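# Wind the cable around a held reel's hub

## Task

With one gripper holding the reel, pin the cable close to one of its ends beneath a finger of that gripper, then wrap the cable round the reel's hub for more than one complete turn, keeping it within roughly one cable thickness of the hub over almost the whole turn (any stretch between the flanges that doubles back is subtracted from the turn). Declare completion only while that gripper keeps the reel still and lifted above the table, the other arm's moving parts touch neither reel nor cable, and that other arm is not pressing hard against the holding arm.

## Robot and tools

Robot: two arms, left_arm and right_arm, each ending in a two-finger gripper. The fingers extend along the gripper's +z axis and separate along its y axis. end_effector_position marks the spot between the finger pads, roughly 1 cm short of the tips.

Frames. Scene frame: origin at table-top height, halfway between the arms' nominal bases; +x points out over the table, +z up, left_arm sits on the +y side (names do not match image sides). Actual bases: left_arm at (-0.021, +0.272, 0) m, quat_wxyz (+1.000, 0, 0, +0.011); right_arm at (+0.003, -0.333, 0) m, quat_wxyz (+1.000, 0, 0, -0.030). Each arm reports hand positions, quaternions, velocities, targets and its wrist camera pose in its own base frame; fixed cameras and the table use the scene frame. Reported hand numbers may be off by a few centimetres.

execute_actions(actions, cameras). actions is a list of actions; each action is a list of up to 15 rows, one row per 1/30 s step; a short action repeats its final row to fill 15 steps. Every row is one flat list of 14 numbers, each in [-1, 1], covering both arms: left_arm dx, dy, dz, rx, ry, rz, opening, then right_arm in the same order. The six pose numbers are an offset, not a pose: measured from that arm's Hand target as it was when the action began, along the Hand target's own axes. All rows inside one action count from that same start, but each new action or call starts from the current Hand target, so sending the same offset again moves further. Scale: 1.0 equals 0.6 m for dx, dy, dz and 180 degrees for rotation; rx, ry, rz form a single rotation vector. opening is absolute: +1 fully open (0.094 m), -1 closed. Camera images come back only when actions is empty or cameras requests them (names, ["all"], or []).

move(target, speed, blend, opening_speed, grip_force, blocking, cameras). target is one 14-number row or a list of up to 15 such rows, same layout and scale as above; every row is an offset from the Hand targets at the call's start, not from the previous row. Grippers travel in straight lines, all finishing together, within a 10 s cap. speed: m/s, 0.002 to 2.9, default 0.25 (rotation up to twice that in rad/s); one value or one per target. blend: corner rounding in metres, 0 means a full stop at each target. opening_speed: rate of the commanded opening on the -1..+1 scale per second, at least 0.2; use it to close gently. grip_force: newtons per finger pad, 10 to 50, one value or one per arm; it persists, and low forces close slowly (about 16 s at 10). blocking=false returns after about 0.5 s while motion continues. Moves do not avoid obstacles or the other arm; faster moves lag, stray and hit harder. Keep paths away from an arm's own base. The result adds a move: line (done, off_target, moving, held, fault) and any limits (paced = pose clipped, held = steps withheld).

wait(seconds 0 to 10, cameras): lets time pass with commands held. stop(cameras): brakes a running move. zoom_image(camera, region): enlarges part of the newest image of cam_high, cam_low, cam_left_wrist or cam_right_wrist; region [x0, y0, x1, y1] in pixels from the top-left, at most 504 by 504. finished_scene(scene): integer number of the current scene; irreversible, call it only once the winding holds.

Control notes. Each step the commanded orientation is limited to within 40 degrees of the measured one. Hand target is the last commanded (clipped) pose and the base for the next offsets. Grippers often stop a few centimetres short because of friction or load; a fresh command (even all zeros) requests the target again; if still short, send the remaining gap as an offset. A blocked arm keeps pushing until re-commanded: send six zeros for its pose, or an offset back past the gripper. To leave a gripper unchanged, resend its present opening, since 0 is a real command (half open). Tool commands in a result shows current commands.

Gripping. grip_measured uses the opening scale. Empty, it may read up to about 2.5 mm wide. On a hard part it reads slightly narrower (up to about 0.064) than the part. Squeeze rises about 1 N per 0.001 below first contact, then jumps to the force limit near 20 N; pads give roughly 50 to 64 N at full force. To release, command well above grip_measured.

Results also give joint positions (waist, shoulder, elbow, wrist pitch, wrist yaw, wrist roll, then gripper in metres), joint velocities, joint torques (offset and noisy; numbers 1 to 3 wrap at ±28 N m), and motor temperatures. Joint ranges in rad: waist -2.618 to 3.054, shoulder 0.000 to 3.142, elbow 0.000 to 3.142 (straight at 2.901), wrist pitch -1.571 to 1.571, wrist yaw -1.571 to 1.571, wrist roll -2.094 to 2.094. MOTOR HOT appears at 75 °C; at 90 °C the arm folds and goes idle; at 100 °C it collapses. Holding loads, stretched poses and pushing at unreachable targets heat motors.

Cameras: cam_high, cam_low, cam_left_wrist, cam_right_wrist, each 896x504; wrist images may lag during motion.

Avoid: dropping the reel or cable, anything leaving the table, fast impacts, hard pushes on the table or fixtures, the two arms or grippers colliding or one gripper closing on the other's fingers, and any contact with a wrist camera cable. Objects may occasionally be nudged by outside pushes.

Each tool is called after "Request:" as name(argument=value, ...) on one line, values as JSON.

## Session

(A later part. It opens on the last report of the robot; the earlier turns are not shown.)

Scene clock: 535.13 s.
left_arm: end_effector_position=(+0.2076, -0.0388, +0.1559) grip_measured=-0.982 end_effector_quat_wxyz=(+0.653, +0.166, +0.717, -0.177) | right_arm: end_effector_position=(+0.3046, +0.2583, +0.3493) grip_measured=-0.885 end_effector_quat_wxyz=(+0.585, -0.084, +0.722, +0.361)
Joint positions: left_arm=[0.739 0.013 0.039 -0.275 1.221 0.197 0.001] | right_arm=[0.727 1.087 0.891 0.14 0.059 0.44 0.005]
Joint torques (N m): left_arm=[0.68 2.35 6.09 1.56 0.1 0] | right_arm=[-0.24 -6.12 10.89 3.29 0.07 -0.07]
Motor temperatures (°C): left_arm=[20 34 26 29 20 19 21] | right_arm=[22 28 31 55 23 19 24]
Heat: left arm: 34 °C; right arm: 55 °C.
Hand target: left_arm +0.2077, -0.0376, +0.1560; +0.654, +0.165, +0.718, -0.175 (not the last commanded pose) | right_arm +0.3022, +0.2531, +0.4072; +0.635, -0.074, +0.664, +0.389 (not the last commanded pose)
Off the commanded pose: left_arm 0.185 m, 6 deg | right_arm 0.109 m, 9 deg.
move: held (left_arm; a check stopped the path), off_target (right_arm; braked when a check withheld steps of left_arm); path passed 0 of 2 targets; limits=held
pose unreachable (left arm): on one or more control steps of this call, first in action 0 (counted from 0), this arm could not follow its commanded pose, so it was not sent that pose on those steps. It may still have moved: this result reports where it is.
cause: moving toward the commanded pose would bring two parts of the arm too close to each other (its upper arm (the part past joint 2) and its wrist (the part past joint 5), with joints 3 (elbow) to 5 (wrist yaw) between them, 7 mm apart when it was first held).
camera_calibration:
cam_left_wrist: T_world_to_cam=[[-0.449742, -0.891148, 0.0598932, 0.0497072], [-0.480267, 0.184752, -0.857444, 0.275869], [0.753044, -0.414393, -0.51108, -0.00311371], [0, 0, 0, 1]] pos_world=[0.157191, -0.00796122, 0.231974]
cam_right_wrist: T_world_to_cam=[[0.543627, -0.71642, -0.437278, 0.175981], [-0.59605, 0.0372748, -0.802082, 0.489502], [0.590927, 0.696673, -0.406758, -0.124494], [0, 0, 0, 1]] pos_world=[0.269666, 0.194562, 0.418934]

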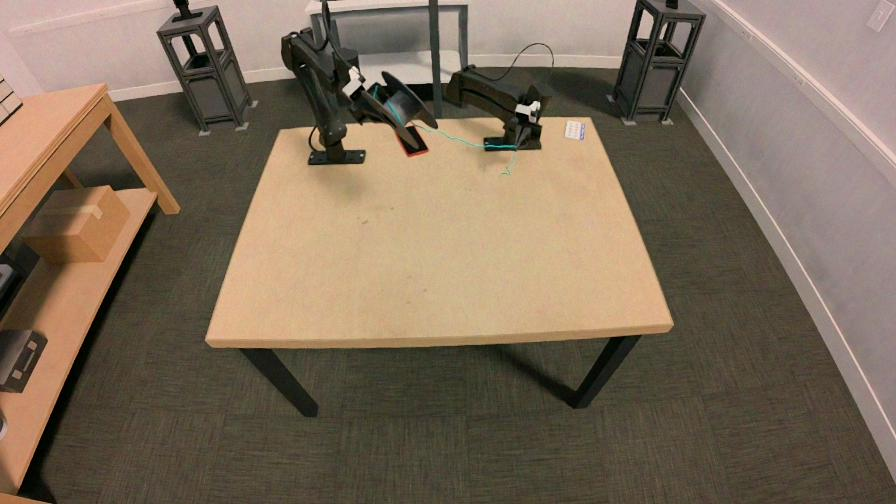

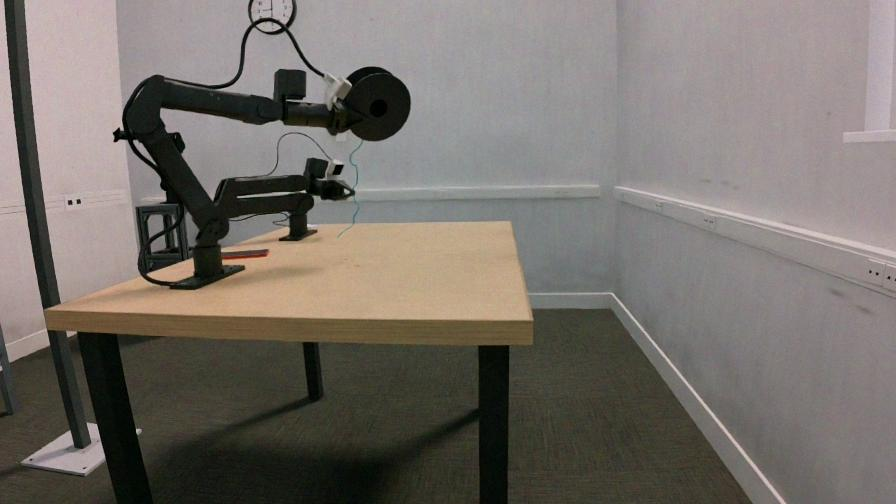

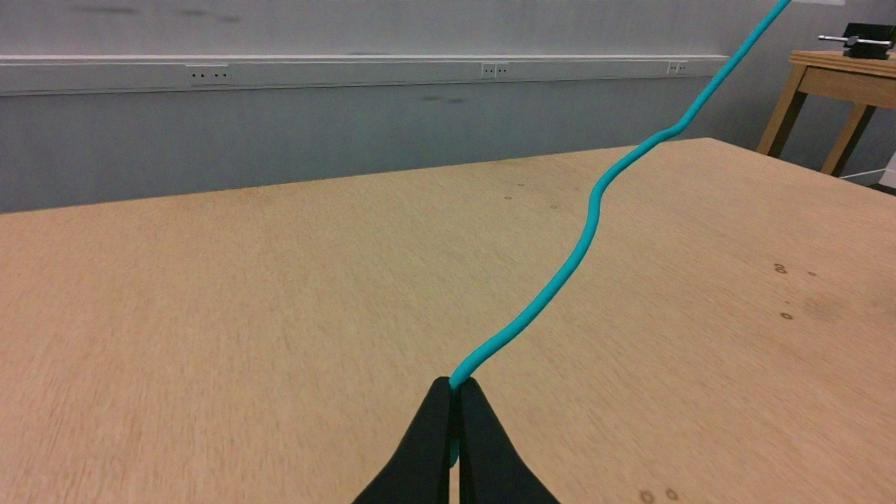

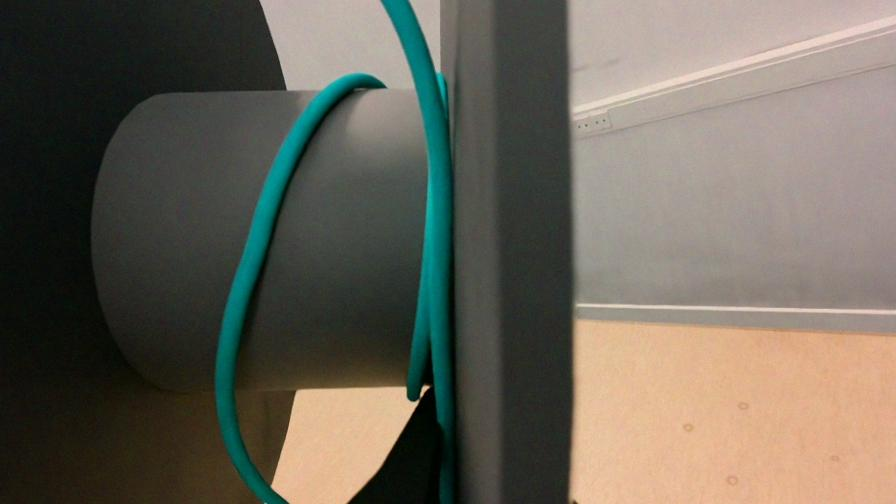

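Request:
move(target=[[-0.12,0.0,0.03,0.0,0,0,-1,0,0,0,0,0,0,-1],[-0.12,-0.03,0.15,0.0,0,0,-1,-0.075,0.037,0.01,0,0,0,-1]], speed=0.12, blend=[0.02,0], cameras=["all"])

Scene clock: 537.97 s.
left_arm: end_effector_position=(+0.2820, -0.0947, +0.2018) grip_measured=-0.982 end_effector_quat_wxyz=(+0.635, +0.163, +0.734, -0.177) | right_arm: end_effector_position=(+0.3033, +0.2572, +0.4128) grip_measured=-0.885 end_effector_quat_wxyz=(+0.594, -0.082, +0.711, +0.367)
Joint positions: left_arm=[-0.093 0.622 0.235 0.245 0.393 0.002 0.001] | right_arm=[0.727 1.112 1.127 -0.039 0.059 0.44 0.005]
Joint torques (N m): left_arm=[-0.77 0.36 8.54 2.13 -0.02 -0.06] | right_arm=[0.08 -4.01 10.13 3.25 0.11 -0.06]
Motor temperatures (°C): left_arm=[20 34 26 29 20 19 21] | right_arm=[22 28 31 56 23 19 24]
Heat: left arm: 34 °C; right arm: 56 °C.
Hand target: left_arm +0.2852, -0.0960, +0.2208; +0.654, +0.165, +0.718, -0.175 | right_arm +0.3019, +0.2541, +0.4579; +0.635, -0.074, +0.664, +0.389
Off the commanded pose: left_arm 0.019 m, 3 deg | right_arm 0.045 m, 8 deg.
move: off_target (left_arm, right_arm)
camera_calibration:
cam_left_wrist: T_world_to_cam=[[-0.442627, -0.89357, 0.0749249, 0.0252516], [-0.522888, 0.189323, -0.83111, 0.368379], [0.728471, -0.407049, -0.551037, -0.043182], [0, 0, 0, 1]] pos_world=[0.235255, -0.0647556, 0.280476]
cam_right_wrist: T_world_to_cam=[[0.554312, -0.707352, -0.438624, 0.198671], [-0.576303, 0.054038, -0.815448, 0.534876], [0.600511, 0.704793, -0.377695, -0.114091], [0, 0, 0, 1]] pos_world=[0.266637, 0.192038, 0.480214]

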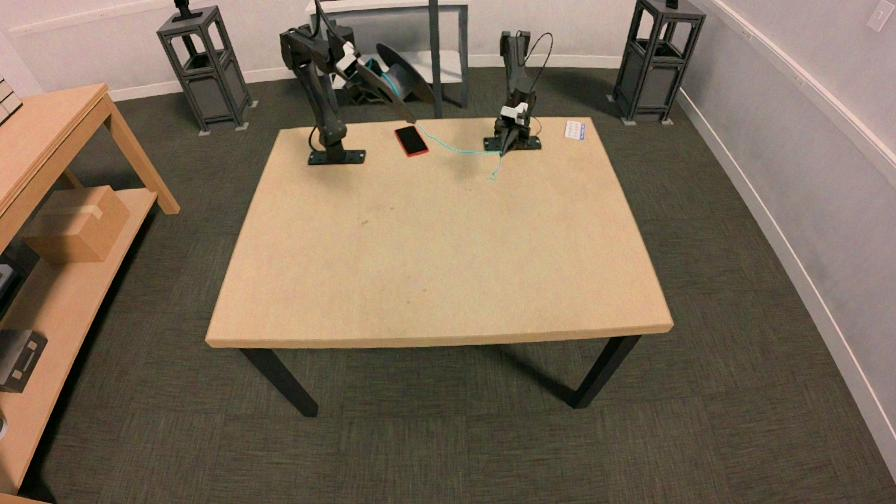

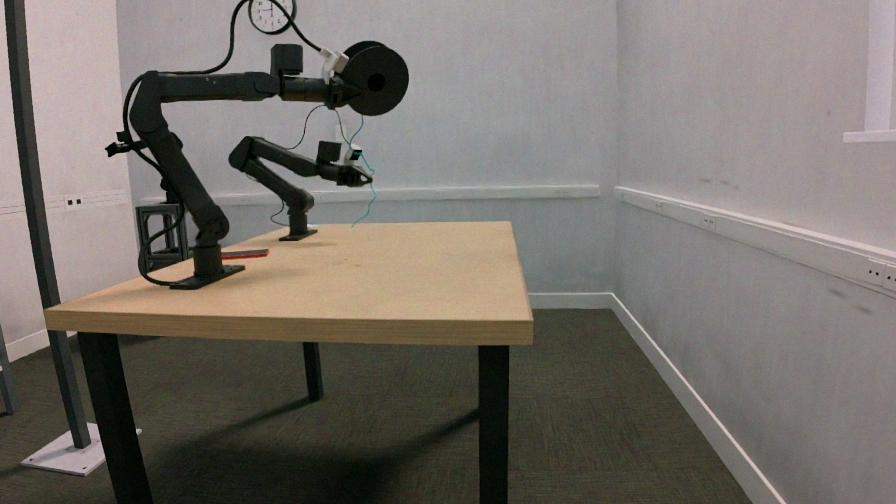

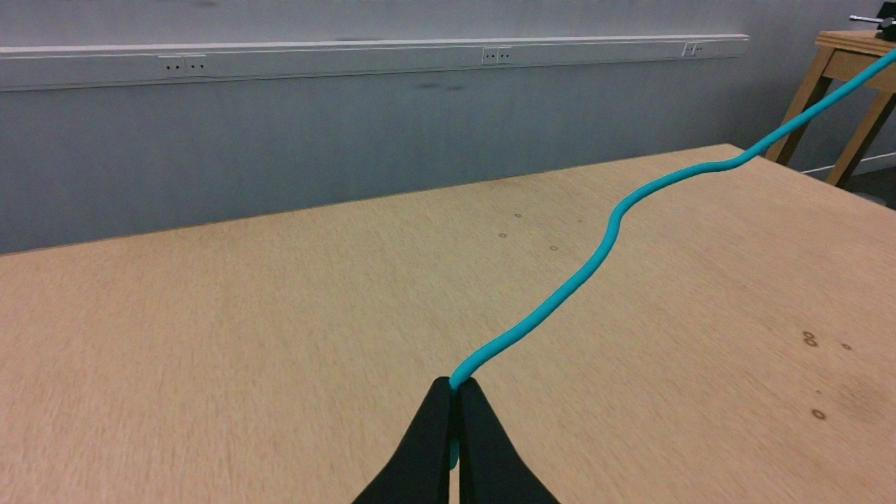

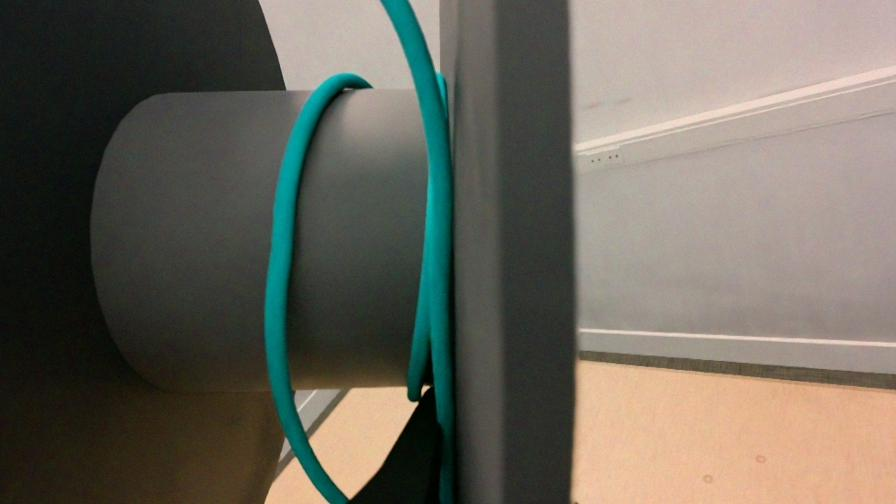

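Request:
move(target=[[0.25,-0.142,0.103,0.06,0,0,-1,0,0,0,0,0,0,-1]], speed=0.1, cameras=["all"])

Scene clock: 540.90 s.
left_arm: end_effector_position=(+0.2798, -0.1949, +0.0525) grip_measured=-0.982 end_effector_quat_wxyz=(+0.562, +0.245, +0.758, -0.224) | right_arm: end_effector_position=(+0.3033, +0.2571, +0.4109) grip_measured=-0.885 end_effector_quat_wxyz=(+0.592, -0.083, +0.714, +0.366)
Joint positions: left_arm=[-0.528 1.853 0.071 1.506 0.158 -0.023 0.001] | right_arm=[0.727 1.112 1.127 -0.046 0.059 0.44 0.005]
Joint torques (N m): left_arm=[-0.69 -3.25 2.81 2.62 -0.05 0.03] | right_arm=[0.08 -4.14 10.13 3.34 0.11 -0.06]
Motor temperatures (°C): left_arm=[20 33 26 30 20 19 21] | right_arm=[22 28 31 56 23 19 24]
Heat: left arm: 33 °C; right arm: 56 °C.
Hand target: left_arm +0.2862, -0.1991, +0.0693; +0.635, +0.226, +0.698, -0.242 | right_arm +0.3019, +0.2541, +0.4579; +0.635, -0.074, +0.664, +0.389
Off the commanded pose: left_arm 0.018 m, 11 deg | right_arm 0.047 m, 8 deg.
joint sent to its limit (left arm) — joint 4 (wrist pitch), upper limit. The joint targets are off in orientation, not in position.
move: off_target (left_arm, right_arm)
camera_calibration:
cam_left_wrist: T_world_to_cam=[[-0.601582, -0.79441, 0.083741, 0.00934551], [-0.56733, 0.3511, -0.744893, 0.301595], [0.562349, -0.495623, -0.661908, -0.12959], [0, 0, 0, 1]] pos_world=[0.249601, -0.162693, 0.138097]
cam_right_wrist: T_world_to_cam=[[0.551819, -0.70957, -0.438185, 0.198943], [-0.580985, 0.0498572, -0.812386, 0.534564], [0.598292, 0.702869, -0.384737, -0.110734], [0, 0, 0, 1]] pos_world=[0.267044, 0.192343, 0.478843]

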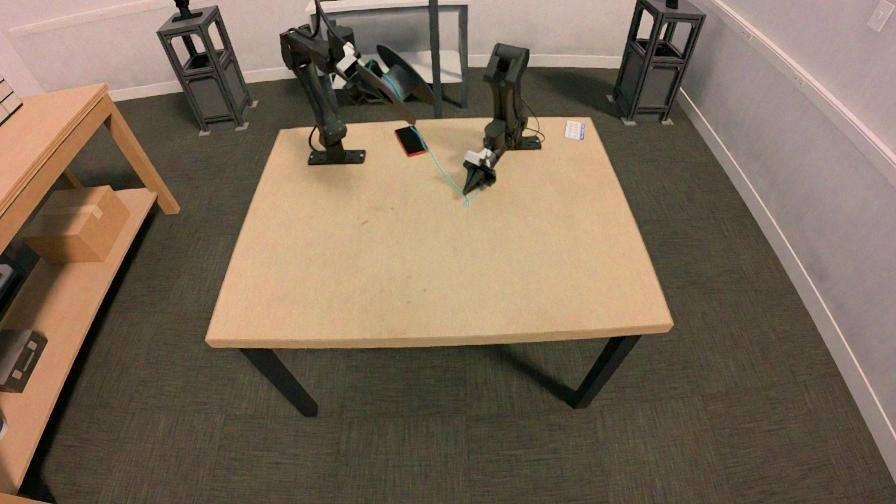

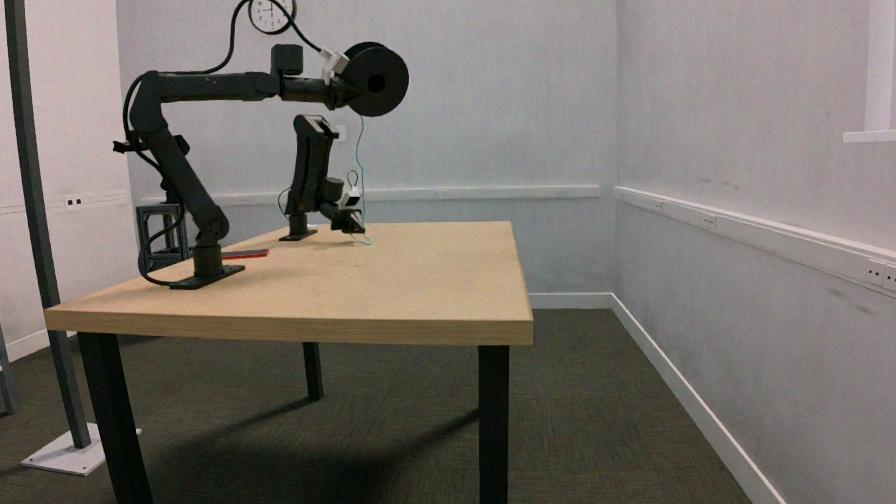

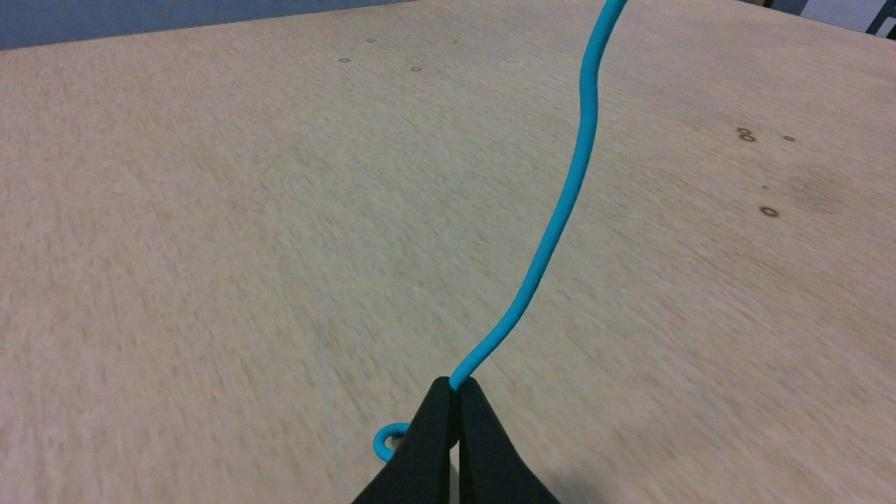

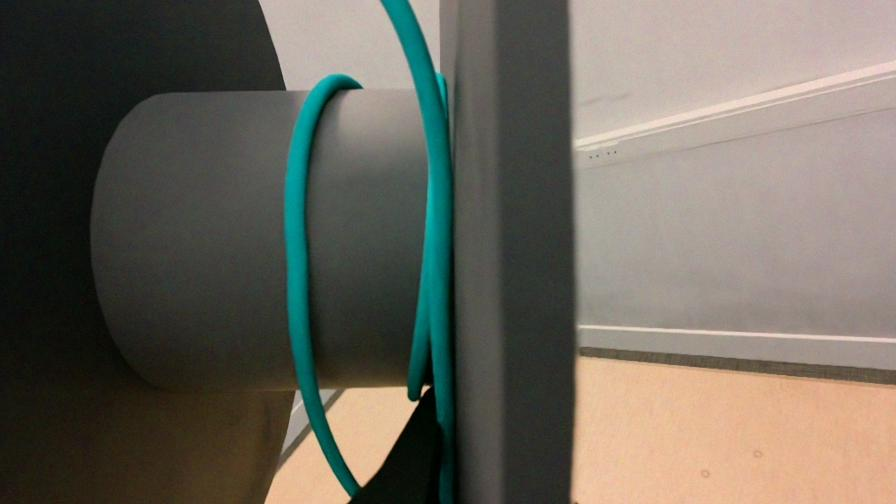

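Request:
move(target=[[0,0,0,0,0,0,-0.5,0,0,0,0,0,0,-1],[0,0,-0.1,0,0,0,-0.5,0,0,0,0,0,0,-1]], speed=0.1, opening_speed=0.5, cameras=["all"])

Scene clock: 546.77 s.
left_arm: end_effector_position=(+0.2410, -0.1609, +0.0721) grip_measured=-0.501 end_effector_quat_wxyz=(+0.508, +0.289, +0.776, -0.236) | right_arm: end_effector_position=(+0.3033, +0.2571, +0.4109) grip_measured=-0.885 end_effector_quat_wxyz=(+0.592, -0.083, +0.714, +0.366)
Joint positions: left_arm=[-0.333 1.055 0.019 0.615 0.424 0.103 0.023] | right_arm=[0.727 1.112 1.127 -0.046 0.059 0.44 0.005]
Joint torques (N m): left_arm=[-0.55 -1.74 4.74 1.88 0.06 -0.09] | right_arm=[0.08 -4.15 10.18 3.33 0.11 -0.05]
Motor temperatures (°C): left_arm=[20 33 25 31 20 19 20] | right_arm=[22 27 31 56 23 19 24]
Heat: left arm: 33 °C; right arm: 56 °C.
Hand target: left_arm +0.2396, -0.1617, +0.0739; +0.635, +0.226, +0.698, -0.242 | right_arm +0.3019, +0.2541, +0.4580; +0.635, -0.074, +0.664, +0.389
Off the commanded pose: left_arm 0.002 m, 19 deg | right_arm 0.047 m, 8 deg.
joint sent to its limit (left arm) — joint 3 (elbow), lower limit, where the elbow is as bent as it goes. The joint targets are off in orientation, not in position.
move: off_target (left_arm, right_arm)
camera_calibration:
cam_left_wrist: T_world_to_cam=[[-0.668035, -0.738814, 0.0887859, 0.0360111], [-0.590673, 0.453915, -0.667133, 0.298874], [0.452586, -0.498112, -0.739628, -0.0463317], [0, 0, 0, 1]] pos_world=[0.221563, -0.132136, 0.161923]
cam_right_wrist: T_world_to_cam=[[0.551819, -0.70957, -0.438185, 0.198943], [-0.580985, 0.0498572, -0.812386, 0.534564], [0.598292, 0.702869, -0.384737, -0.110734], [0, 0, 0, 1]] pos_world=[0.267044, 0.192343, 0.478843]

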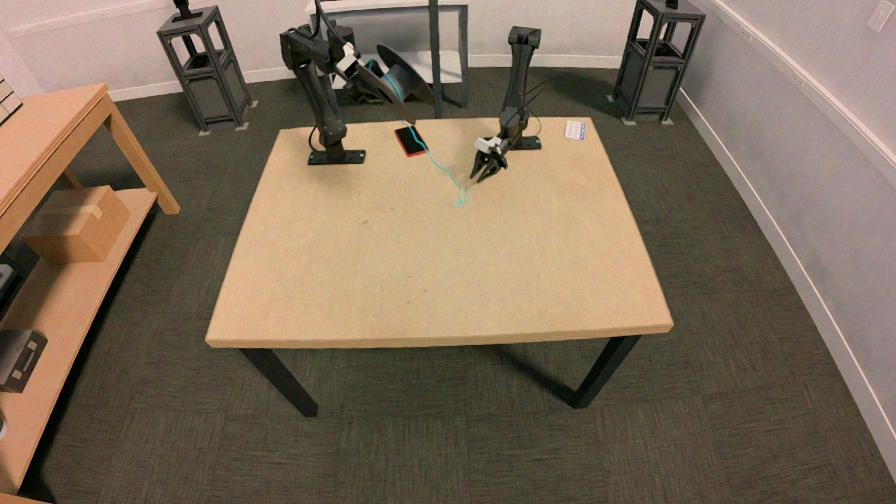

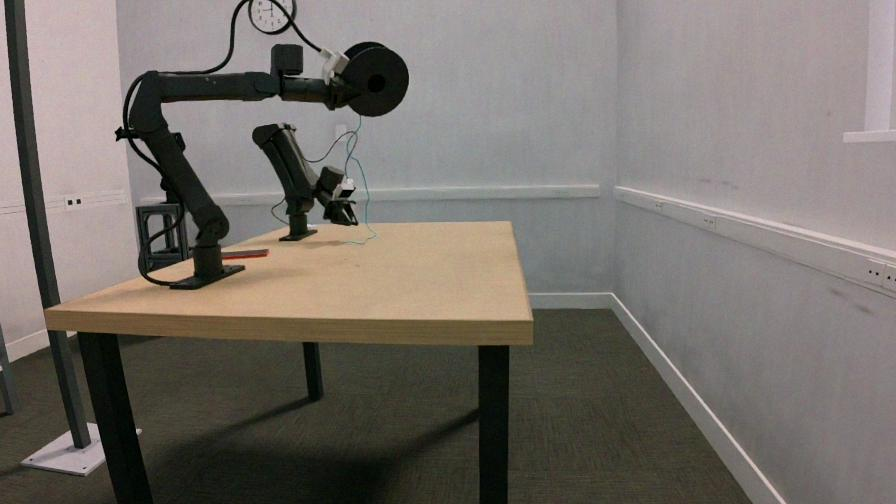

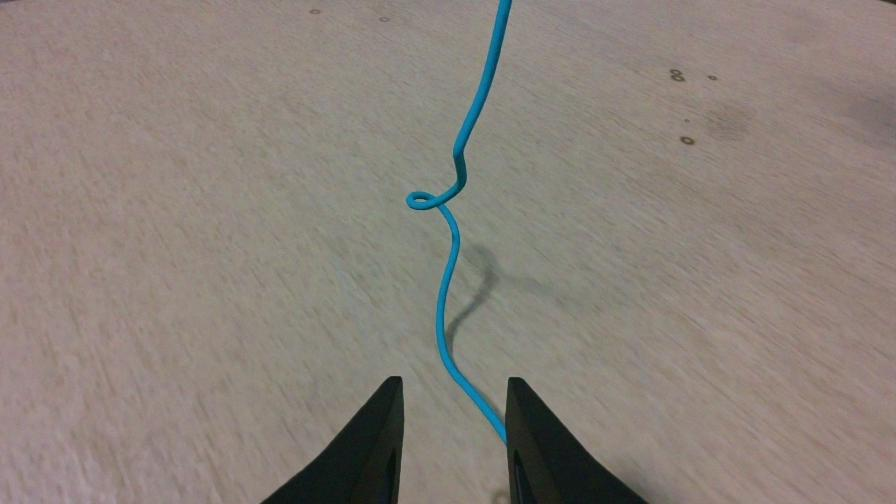

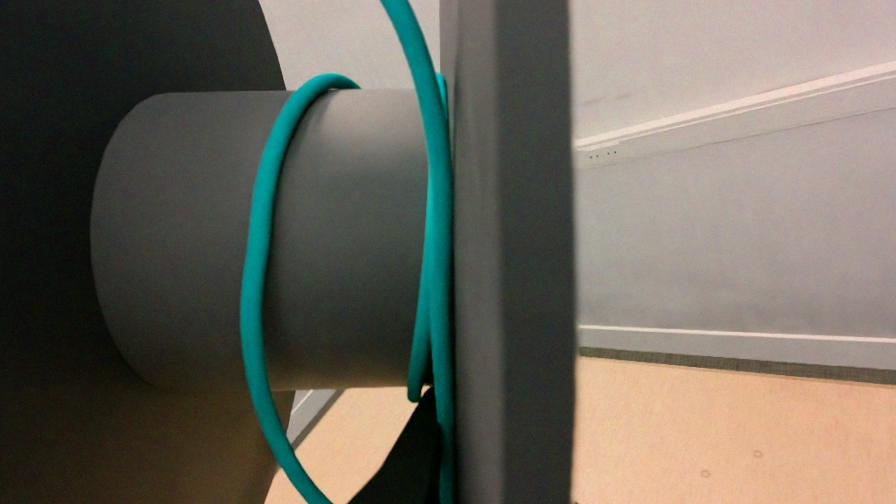

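Request:
move(target=[[-0.05,0.17,-0.135,0,0,0,-0.5,0,0,0,0,0,0,-1],[-0.37,0.17,-0.135,0,0,0,-0.5,0,0,0,0,0,0,-1]], speed=0.15, blend=[0.03,0], cameras=["all"])

Request:
zoom_image(camera="cam_left_wrist", region=[560, 0, 896, 240])

Scene clock: 550.70 s.
left_arm: end_effector_position=(+0.2600, -0.0316, +0.2832) grip_measured=-0.501 end_effector_quat_wxyz=(+0.628, +0.212, +0.705, -0.252) | right_arm: end_effector_position=(+0.3033, +0.2571, +0.4109) grip_measured=-0.885 end_effector_quat_wxyz=(+0.592, -0.083, +0.714, +0.366)
Joint positions: left_arm=[0.586 0.738 0.58 -0.108 1.248 0.164 0.023] | right_arm=[0.727 1.112 1.127 -0.046 0.059 0.44 0.005]
Joint torques (N m): left_arm=[-0.55 0.01 9.1 1.45 0.14 0.12] | right_arm=[0.09 -4.21 10.09 3.31 0.11 -0.06]
Motor temperatures (°C): left_arm=[20 32 25 31 20 19 20] | right_arm=[22 27 31 56 23 19 24]
Heat: left arm: 32 °C; right arm: 56 °C.
Hand target: left_arm +0.2603, -0.0331, +0.2958; +0.635, +0.226, +0.698, -0.242 | right_arm +0.3019, +0.2541, +0.4580; +0.635, -0.074, +0.664, +0.389
Off the commanded pose: left_arm 0.013 m, 2 deg | right_arm 0.047 m, 8 deg.
move: off_target (left_arm, right_arm)
camera_calibration:
cam_left_wrist: T_world_to_cam=[[-0.596036, -0.79507, 0.112273, 0.0982616], [-0.468102, 0.230454, -0.853095, 0.405903], [0.652397, -0.561031, -0.509532, 0.0465659], [0, 0, 0, 1]] pos_world=[0.218192, 0.0107079, 0.358969]
cam_right_wrist: T_world_to_cam=[[0.551819, -0.70957, -0.438185, 0.198943], [-0.580985, 0.0498572, -0.812386, 0.534564], [0.598292, 0.702869, -0.384737, -0.110734], [0, 0, 0, 1]] pos_world=[0.267044, 0.192343, 0.478843]

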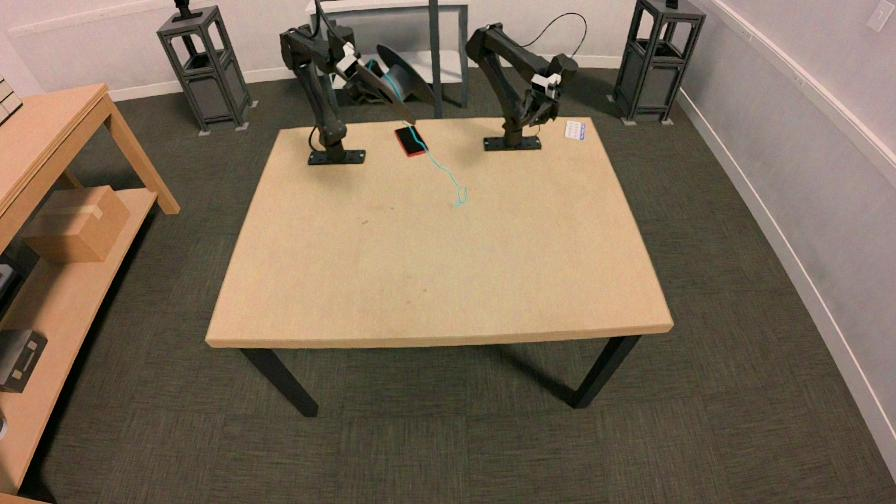

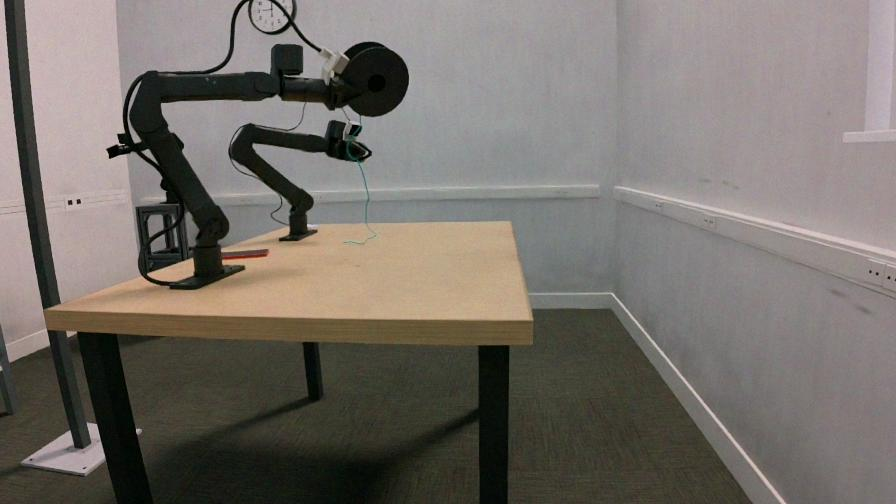

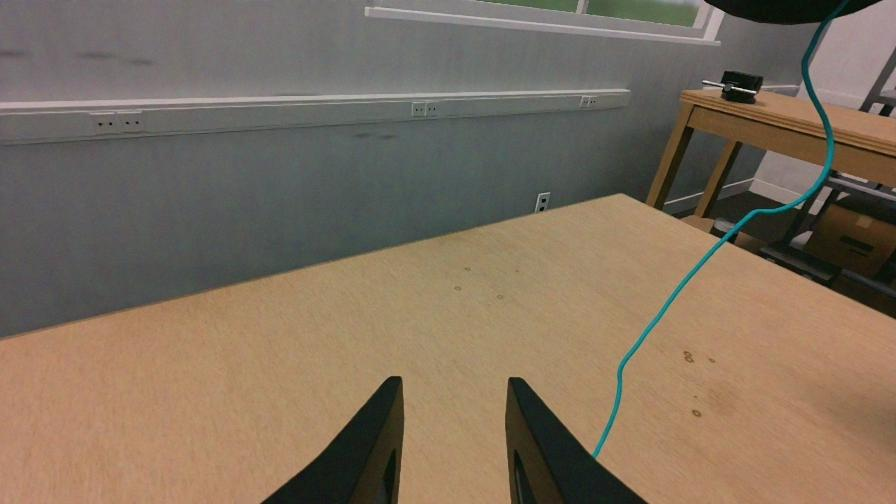

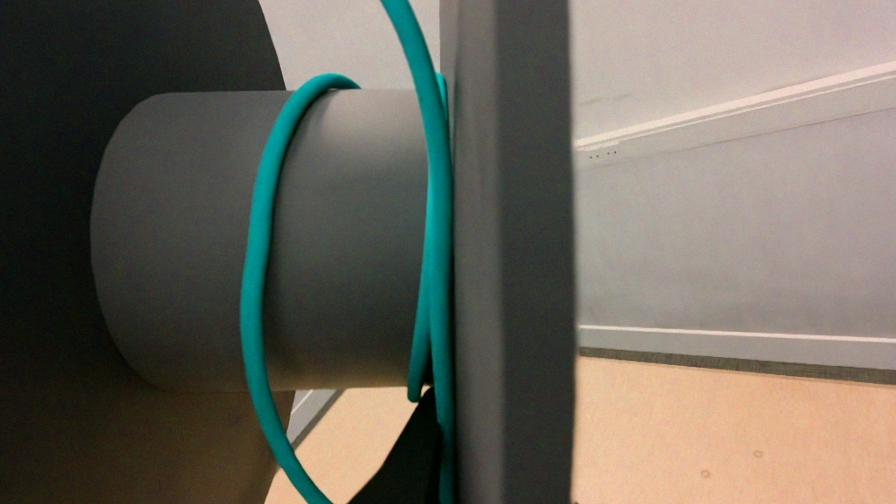

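Scaled by 1.500 from the camera's 896x504 image, which has a finer 1280x720 frame.

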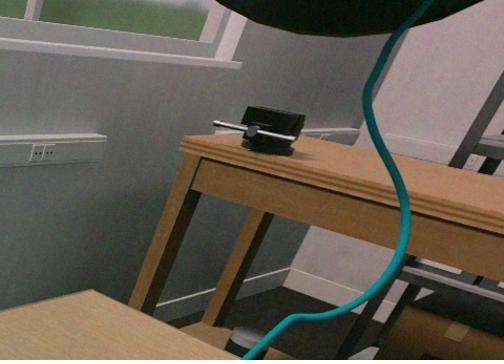

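Request:
zoom_image(camera="cam_high", region=[340, 30, 460, 130])

Request:
zoom_image(camera="cam_low", region=[320, 20, 440, 140])

Scaled by 4.200 from the camera's 896x504 image, which has a finer 1280x720 frame.

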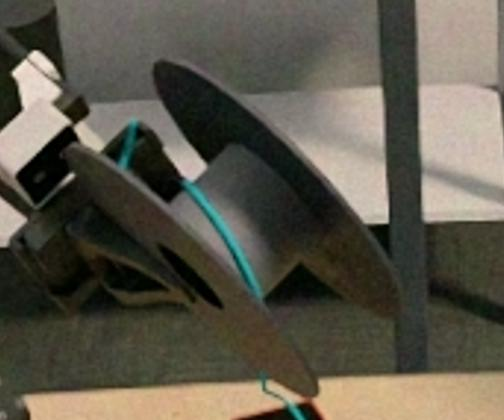

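Scaled by 4.200 from the camera's 896x504 image, which has a finer 1280x720 frame.

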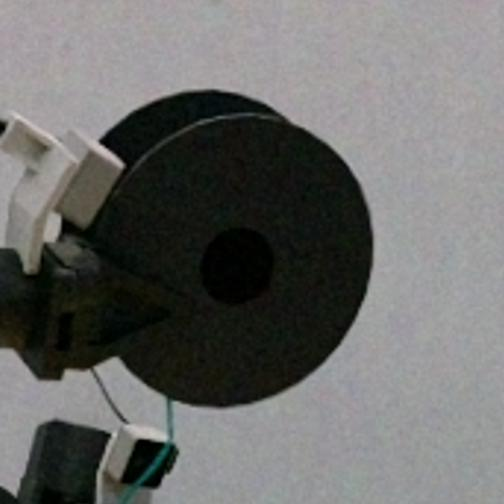

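Request:
move(target=[0.13,0,0,0.07,-0.2,0,-0.5,0,0,0,0,0,0,-1], cameras=["cam_left_wrist"])

Scene clock: 553.70 s.
left_arm: end_effector_position=(+0.2566, -0.0303, +0.2117) grip_measured=-0.501 end_effector_quat_wxyz=(+0.693, +0.169, +0.640, -0.286) | right_arm: end_effector_position=(+0.3033, +0.2571, +0.4109) grip_measured=-0.885 end_effector_quat_wxyz=(+0.592, -0.083, +0.714, +0.366)
Joint positions: left_arm=[0.592 1.16 0.025 1.503 1.22 -0.48 0.023] | right_arm=[0.727 1.112 1.127 -0.046 0.059 0.44 0.005]
Joint torques (N m): left_arm=[-0.73 -0.76 3.48 2.02 -0.32 -0.02] | right_arm=[0.09 -4.16 10.11 3.34 0.11 -0.05]
Motor temperatures (°C): left_arm=[20 32 25 31 20 19 20] | right_arm=[22 27 31 56 22 19 24]
Heat: left arm: 32 °C; right arm: 56 °C.
Hand target: left_arm +0.2532, -0.0325, +0.2182; +0.791, +0.207, +0.437, -0.373 | right_arm +0.3019, +0.2541, +0.4580; +0.635, -0.074, +0.664, +0.389
Off the commanded pose: left_arm 0.008 m, 28 deg | right_arm 0.047 m, 8 deg.
joint sent to its limit (left arm) — joint 3 (elbow), lower limit, where the elbow is as bent as it goes; joint 4 (wrist pitch), upper limit. The joint targets are off in orientation, not in position.
move: off_target (left_arm, right_arm)
camera_calibration:
cam_left_wrist: T_world_to_cam=[[-0.596856, -0.786663, 0.157873, 0.0961254], [-0.347806, 0.076355, -0.934452, 0.324594], [0.723045, -0.612643, -0.319179, -0.0469177], [0, 0, 0, 1]] pos_world=[0.204192, 0.0220902, 0.273167]
Images, in order (width x height): cam_left_wrist 896x504.

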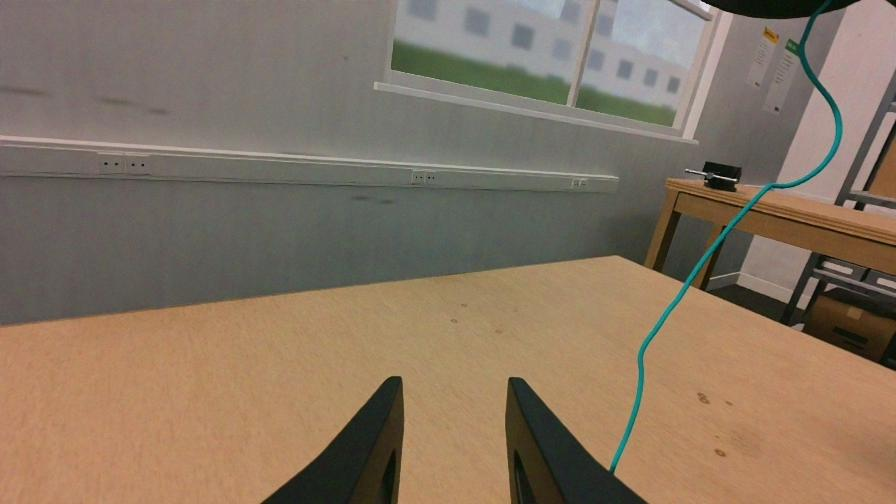

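Request:
move(target=[0.098,0.234,0.344,0.189,0.173,-0.056,-0.5,0,0,0,0,0,0,-1], cameras=["cam_left_wrist"])

Request:
zoom_image(camera="cam_left_wrist", region=[420, 0, 896, 340])

Scene clock: 557.63 s.
left_arm: end_effector_position=(+0.4899, -0.1018, +0.2730) grip_measured=-0.501 end_effector_quat_wxyz=(+0.532, +0.453, +0.544, -0.464) | right_arm: end_effector_position=(+0.3033, +0.2571, +0.4109) grip_measured=-0.885 end_effector_quat_wxyz=(+0.592, -0.083, +0.714, +0.366)
Joint positions: left_arm=[0.162 2.199 1.565 1.201 1.574 -0.59 0.023] | right_arm=[0.727 1.112 1.127 -0.046 0.059 0.44 0.005]
Joint torques (N m): left_arm=[-0.32 -9.44 7.99 0.96 -0.26 -0.02] | right_arm=[0.12 -4.15 10.14 3.32 0.11 -0.07]
Motor temperatures (°C): left_arm=[20 32 25 31 20 19 20] | right_arm=[22 27 31 56 22 19 24]
Heat: left arm: 32 °C; right arm: 56 °C.
Hand target: left_arm +0.4925, -0.1025, +0.2781; +0.518, +0.479, +0.520, -0.481 | right_arm +0.3019, +0.2541, +0.4580; +0.635, -0.074, +0.664, +0.389
Off the commanded pose: left_arm 0.006 m, 5 deg | right_arm 0.047 m, 8 deg.
joint sent to its limit (left arm) — joint 5 (wrist yaw), upper limit. The joint targets are off in orientation, not in position.
move: off_target (left_arm, right_arm)
camera_calibration:
cam_left_wrist: T_world_to_cam=[[-0.982789, -0.178265, 0.0484455, 0.450345], [-0.121136, 0.423911, -0.897566, 0.382782], [0.139468, -0.887987, -0.43821, 0.0504713], [0, 0, 0, 1]] pos_world=[0.481924, -0.0371669, 0.343872]
Images, in order (width x height): cam_left_wrist 896x504.

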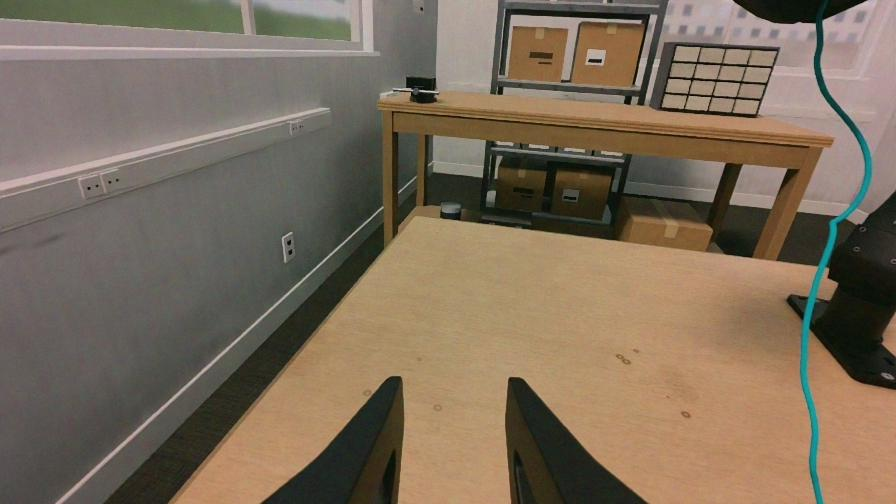

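Scaled by 1.059 from the camera's 896x504 image, which has a finer 1280x720 frame.

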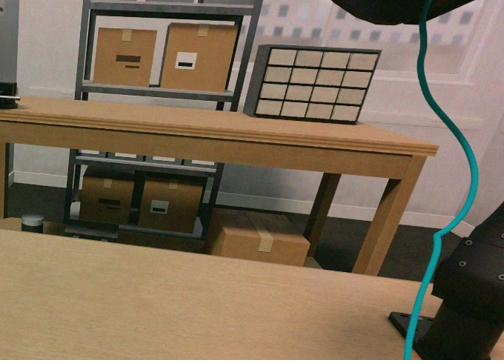

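Request:
move(target=[-0.22,0.03,0,-0.01,0,0,-0.5,0,0,0,0,0,0,-1], cameras=["cam_left_wrist"])

Request:
zoom_image(camera="cam_left_wrist", region=[620, 0, 896, 280])

Scene clock: 559.60 s.
left_arm: end_effector_position=(+0.5136, -0.0979, +0.4029) grip_measured=-0.501 end_effector_quat_wxyz=(+0.532, +0.452, +0.545, -0.465) | right_arm: end_effector_position=(+0.3033, +0.2571, +0.4109) grip_measured=-0.885 end_effector_quat_wxyz=(+0.592, -0.083, +0.714, +0.366)
Joint positions: left_arm=[0.162 2.276 2.173 0.879 1.574 -0.802 0.023] | right_arm=[0.727 1.112 1.127 -0.046 0.059 0.44 0.005]
Joint torques (N m): left_arm=[-0.57 -10.82 7.73 0.77 -0.31 0.02] | right_arm=[0.09 -4.14 10.11 3.34 0.11 -0.05]
Motor temperatures (°C): left_arm=[20 32 26 30 20 19 20] | right_arm=[22 27 31 56 22 19 24]
Heat: left arm: 32 °C; right arm: 56 °C.
Hand target: left_arm +0.5110, -0.1011, +0.4100; +0.525, +0.471, +0.527, -0.473 | right_arm +0.3019, +0.2541, +0.4580; +0.635, -0.074, +0.664, +0.389
Off the commanded pose: left_arm 0.008 m, 3 deg | right_arm 0.047 m, 8 deg.
joint sent to its limit (left arm) — joint 5 (wrist yaw), upper limit. The joint targets are off in orientation, not in position.
move: off_target (left_arm, right_arm)
camera_calibration:
cam_left_wrist: T_world_to_cam=[[-0.982553, -0.178594, 0.0518975, 0.466561], [-0.124414, 0.423761, -0.897189, 0.502193], [0.13824, -0.887993, -0.438587, 0.108355], [0, 0, 0, 1]] pos_world=[0.505922, -0.033267, 0.473872]
Images, in order (width x height): cam_left_wrist 896x504.

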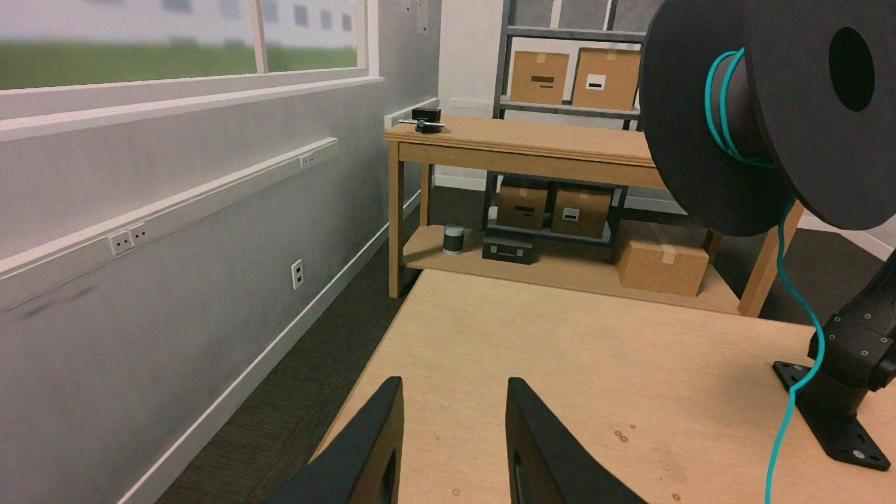

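Scaled by 1.800 from the camera's 896x504 image, which has a finer 1280x720 frame.

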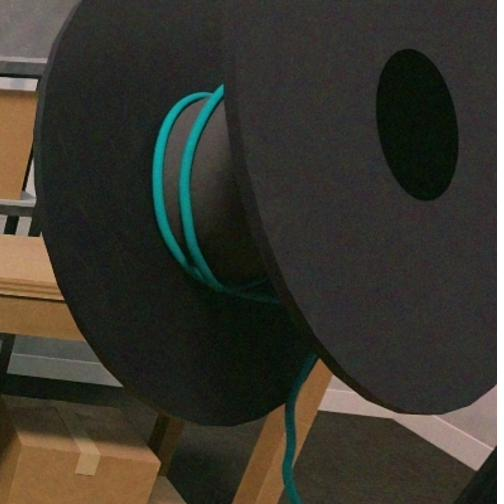

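Request:
move(target=[0.092,0.118,0.147,0.09,0,0,-0.5,0,0,0,0,0,0,-1], speed=0.15, cameras=["cam_left_wrist"])

Request:
zoom_image(camera="cam_left_wrist", region=[560, 0, 896, 336])

Scene clock: 562.80 s.
left_arm: end_effector_position=(+0.5900, -0.1810, +0.3453) grip_measured=-0.501 end_effector_quat_wxyz=(+0.539, +0.436, +0.525, -0.493) | right_arm: end_effector_position=(+0.3033, +0.2571, +0.4109) grip_measured=-0.885 end_effector_quat_wxyz=(+0.592, -0.083, +0.714, +0.366)
Joint positions: left_arm=[-0.007 2.744 2.835 0.354 1.413 -0.488 0.023] | right_arm=[0.727 1.112 1.127 -0.046 0.059 0.44 0.005]
Joint torques (N m): left_arm=[-0.17 -12.7 8.2 1.14 -0.37 0.07] | right_arm=[0.08 -4.11 10.11 3.33 0.1 -0.06]
Motor temperatures (°C): left_arm=[20 33 26 30 20 19 20] | right_arm=[22 27 31 56 22 19 24]
Heat: left arm: 33 °C; right arm: 56 °C.
Hand target: left_arm +0.5907, -0.1811, +0.3546; +0.454, +0.541, +0.455, -0.543 | right_arm +0.3019, +0.2541, +0.4580; +0.635, -0.074, +0.664, +0.389
Off the commanded pose: left_arm 0.009 m, 18 deg | right_arm 0.047 m, 8 deg.
elbow stopped short (left arm): the move would have taken joint 3 (elbow) straighter than the controller allows.
move: off_target (left_arm, right_arm)
camera_calibration:
cam_left_wrist: T_world_to_cam=[[-0.985914, -0.149849, 0.0742911, 0.529144], [-0.124561, 0.361418, -0.924046, 0.493235], [0.111617, -0.920284, -0.374993, -0.0133106], [0, 0, 0, 1]] pos_world=[0.584614, -0.111222, 0.41147]
Images, in order (width x height): cam_left_wrist 896x504.

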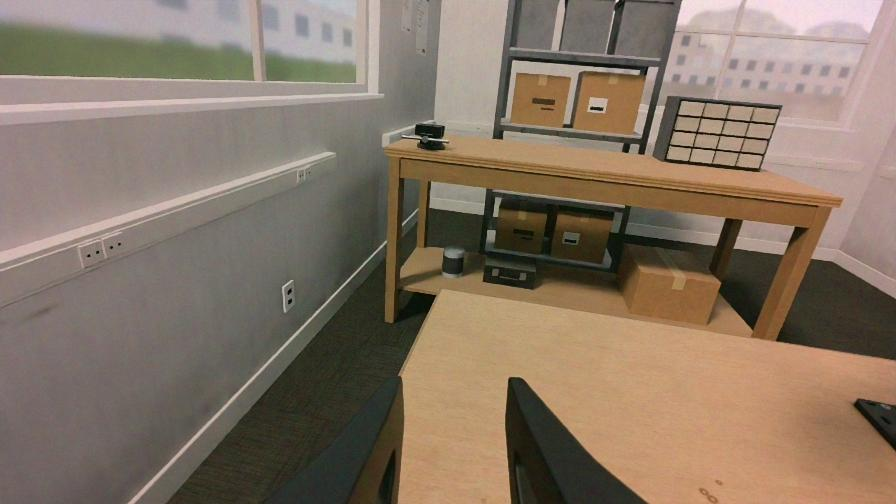

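Scaled by 1.500 from the camera's 896x504 image, which has a finer 1280x720 frame.

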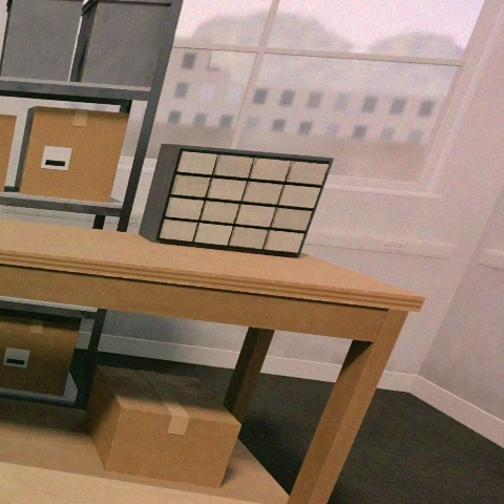

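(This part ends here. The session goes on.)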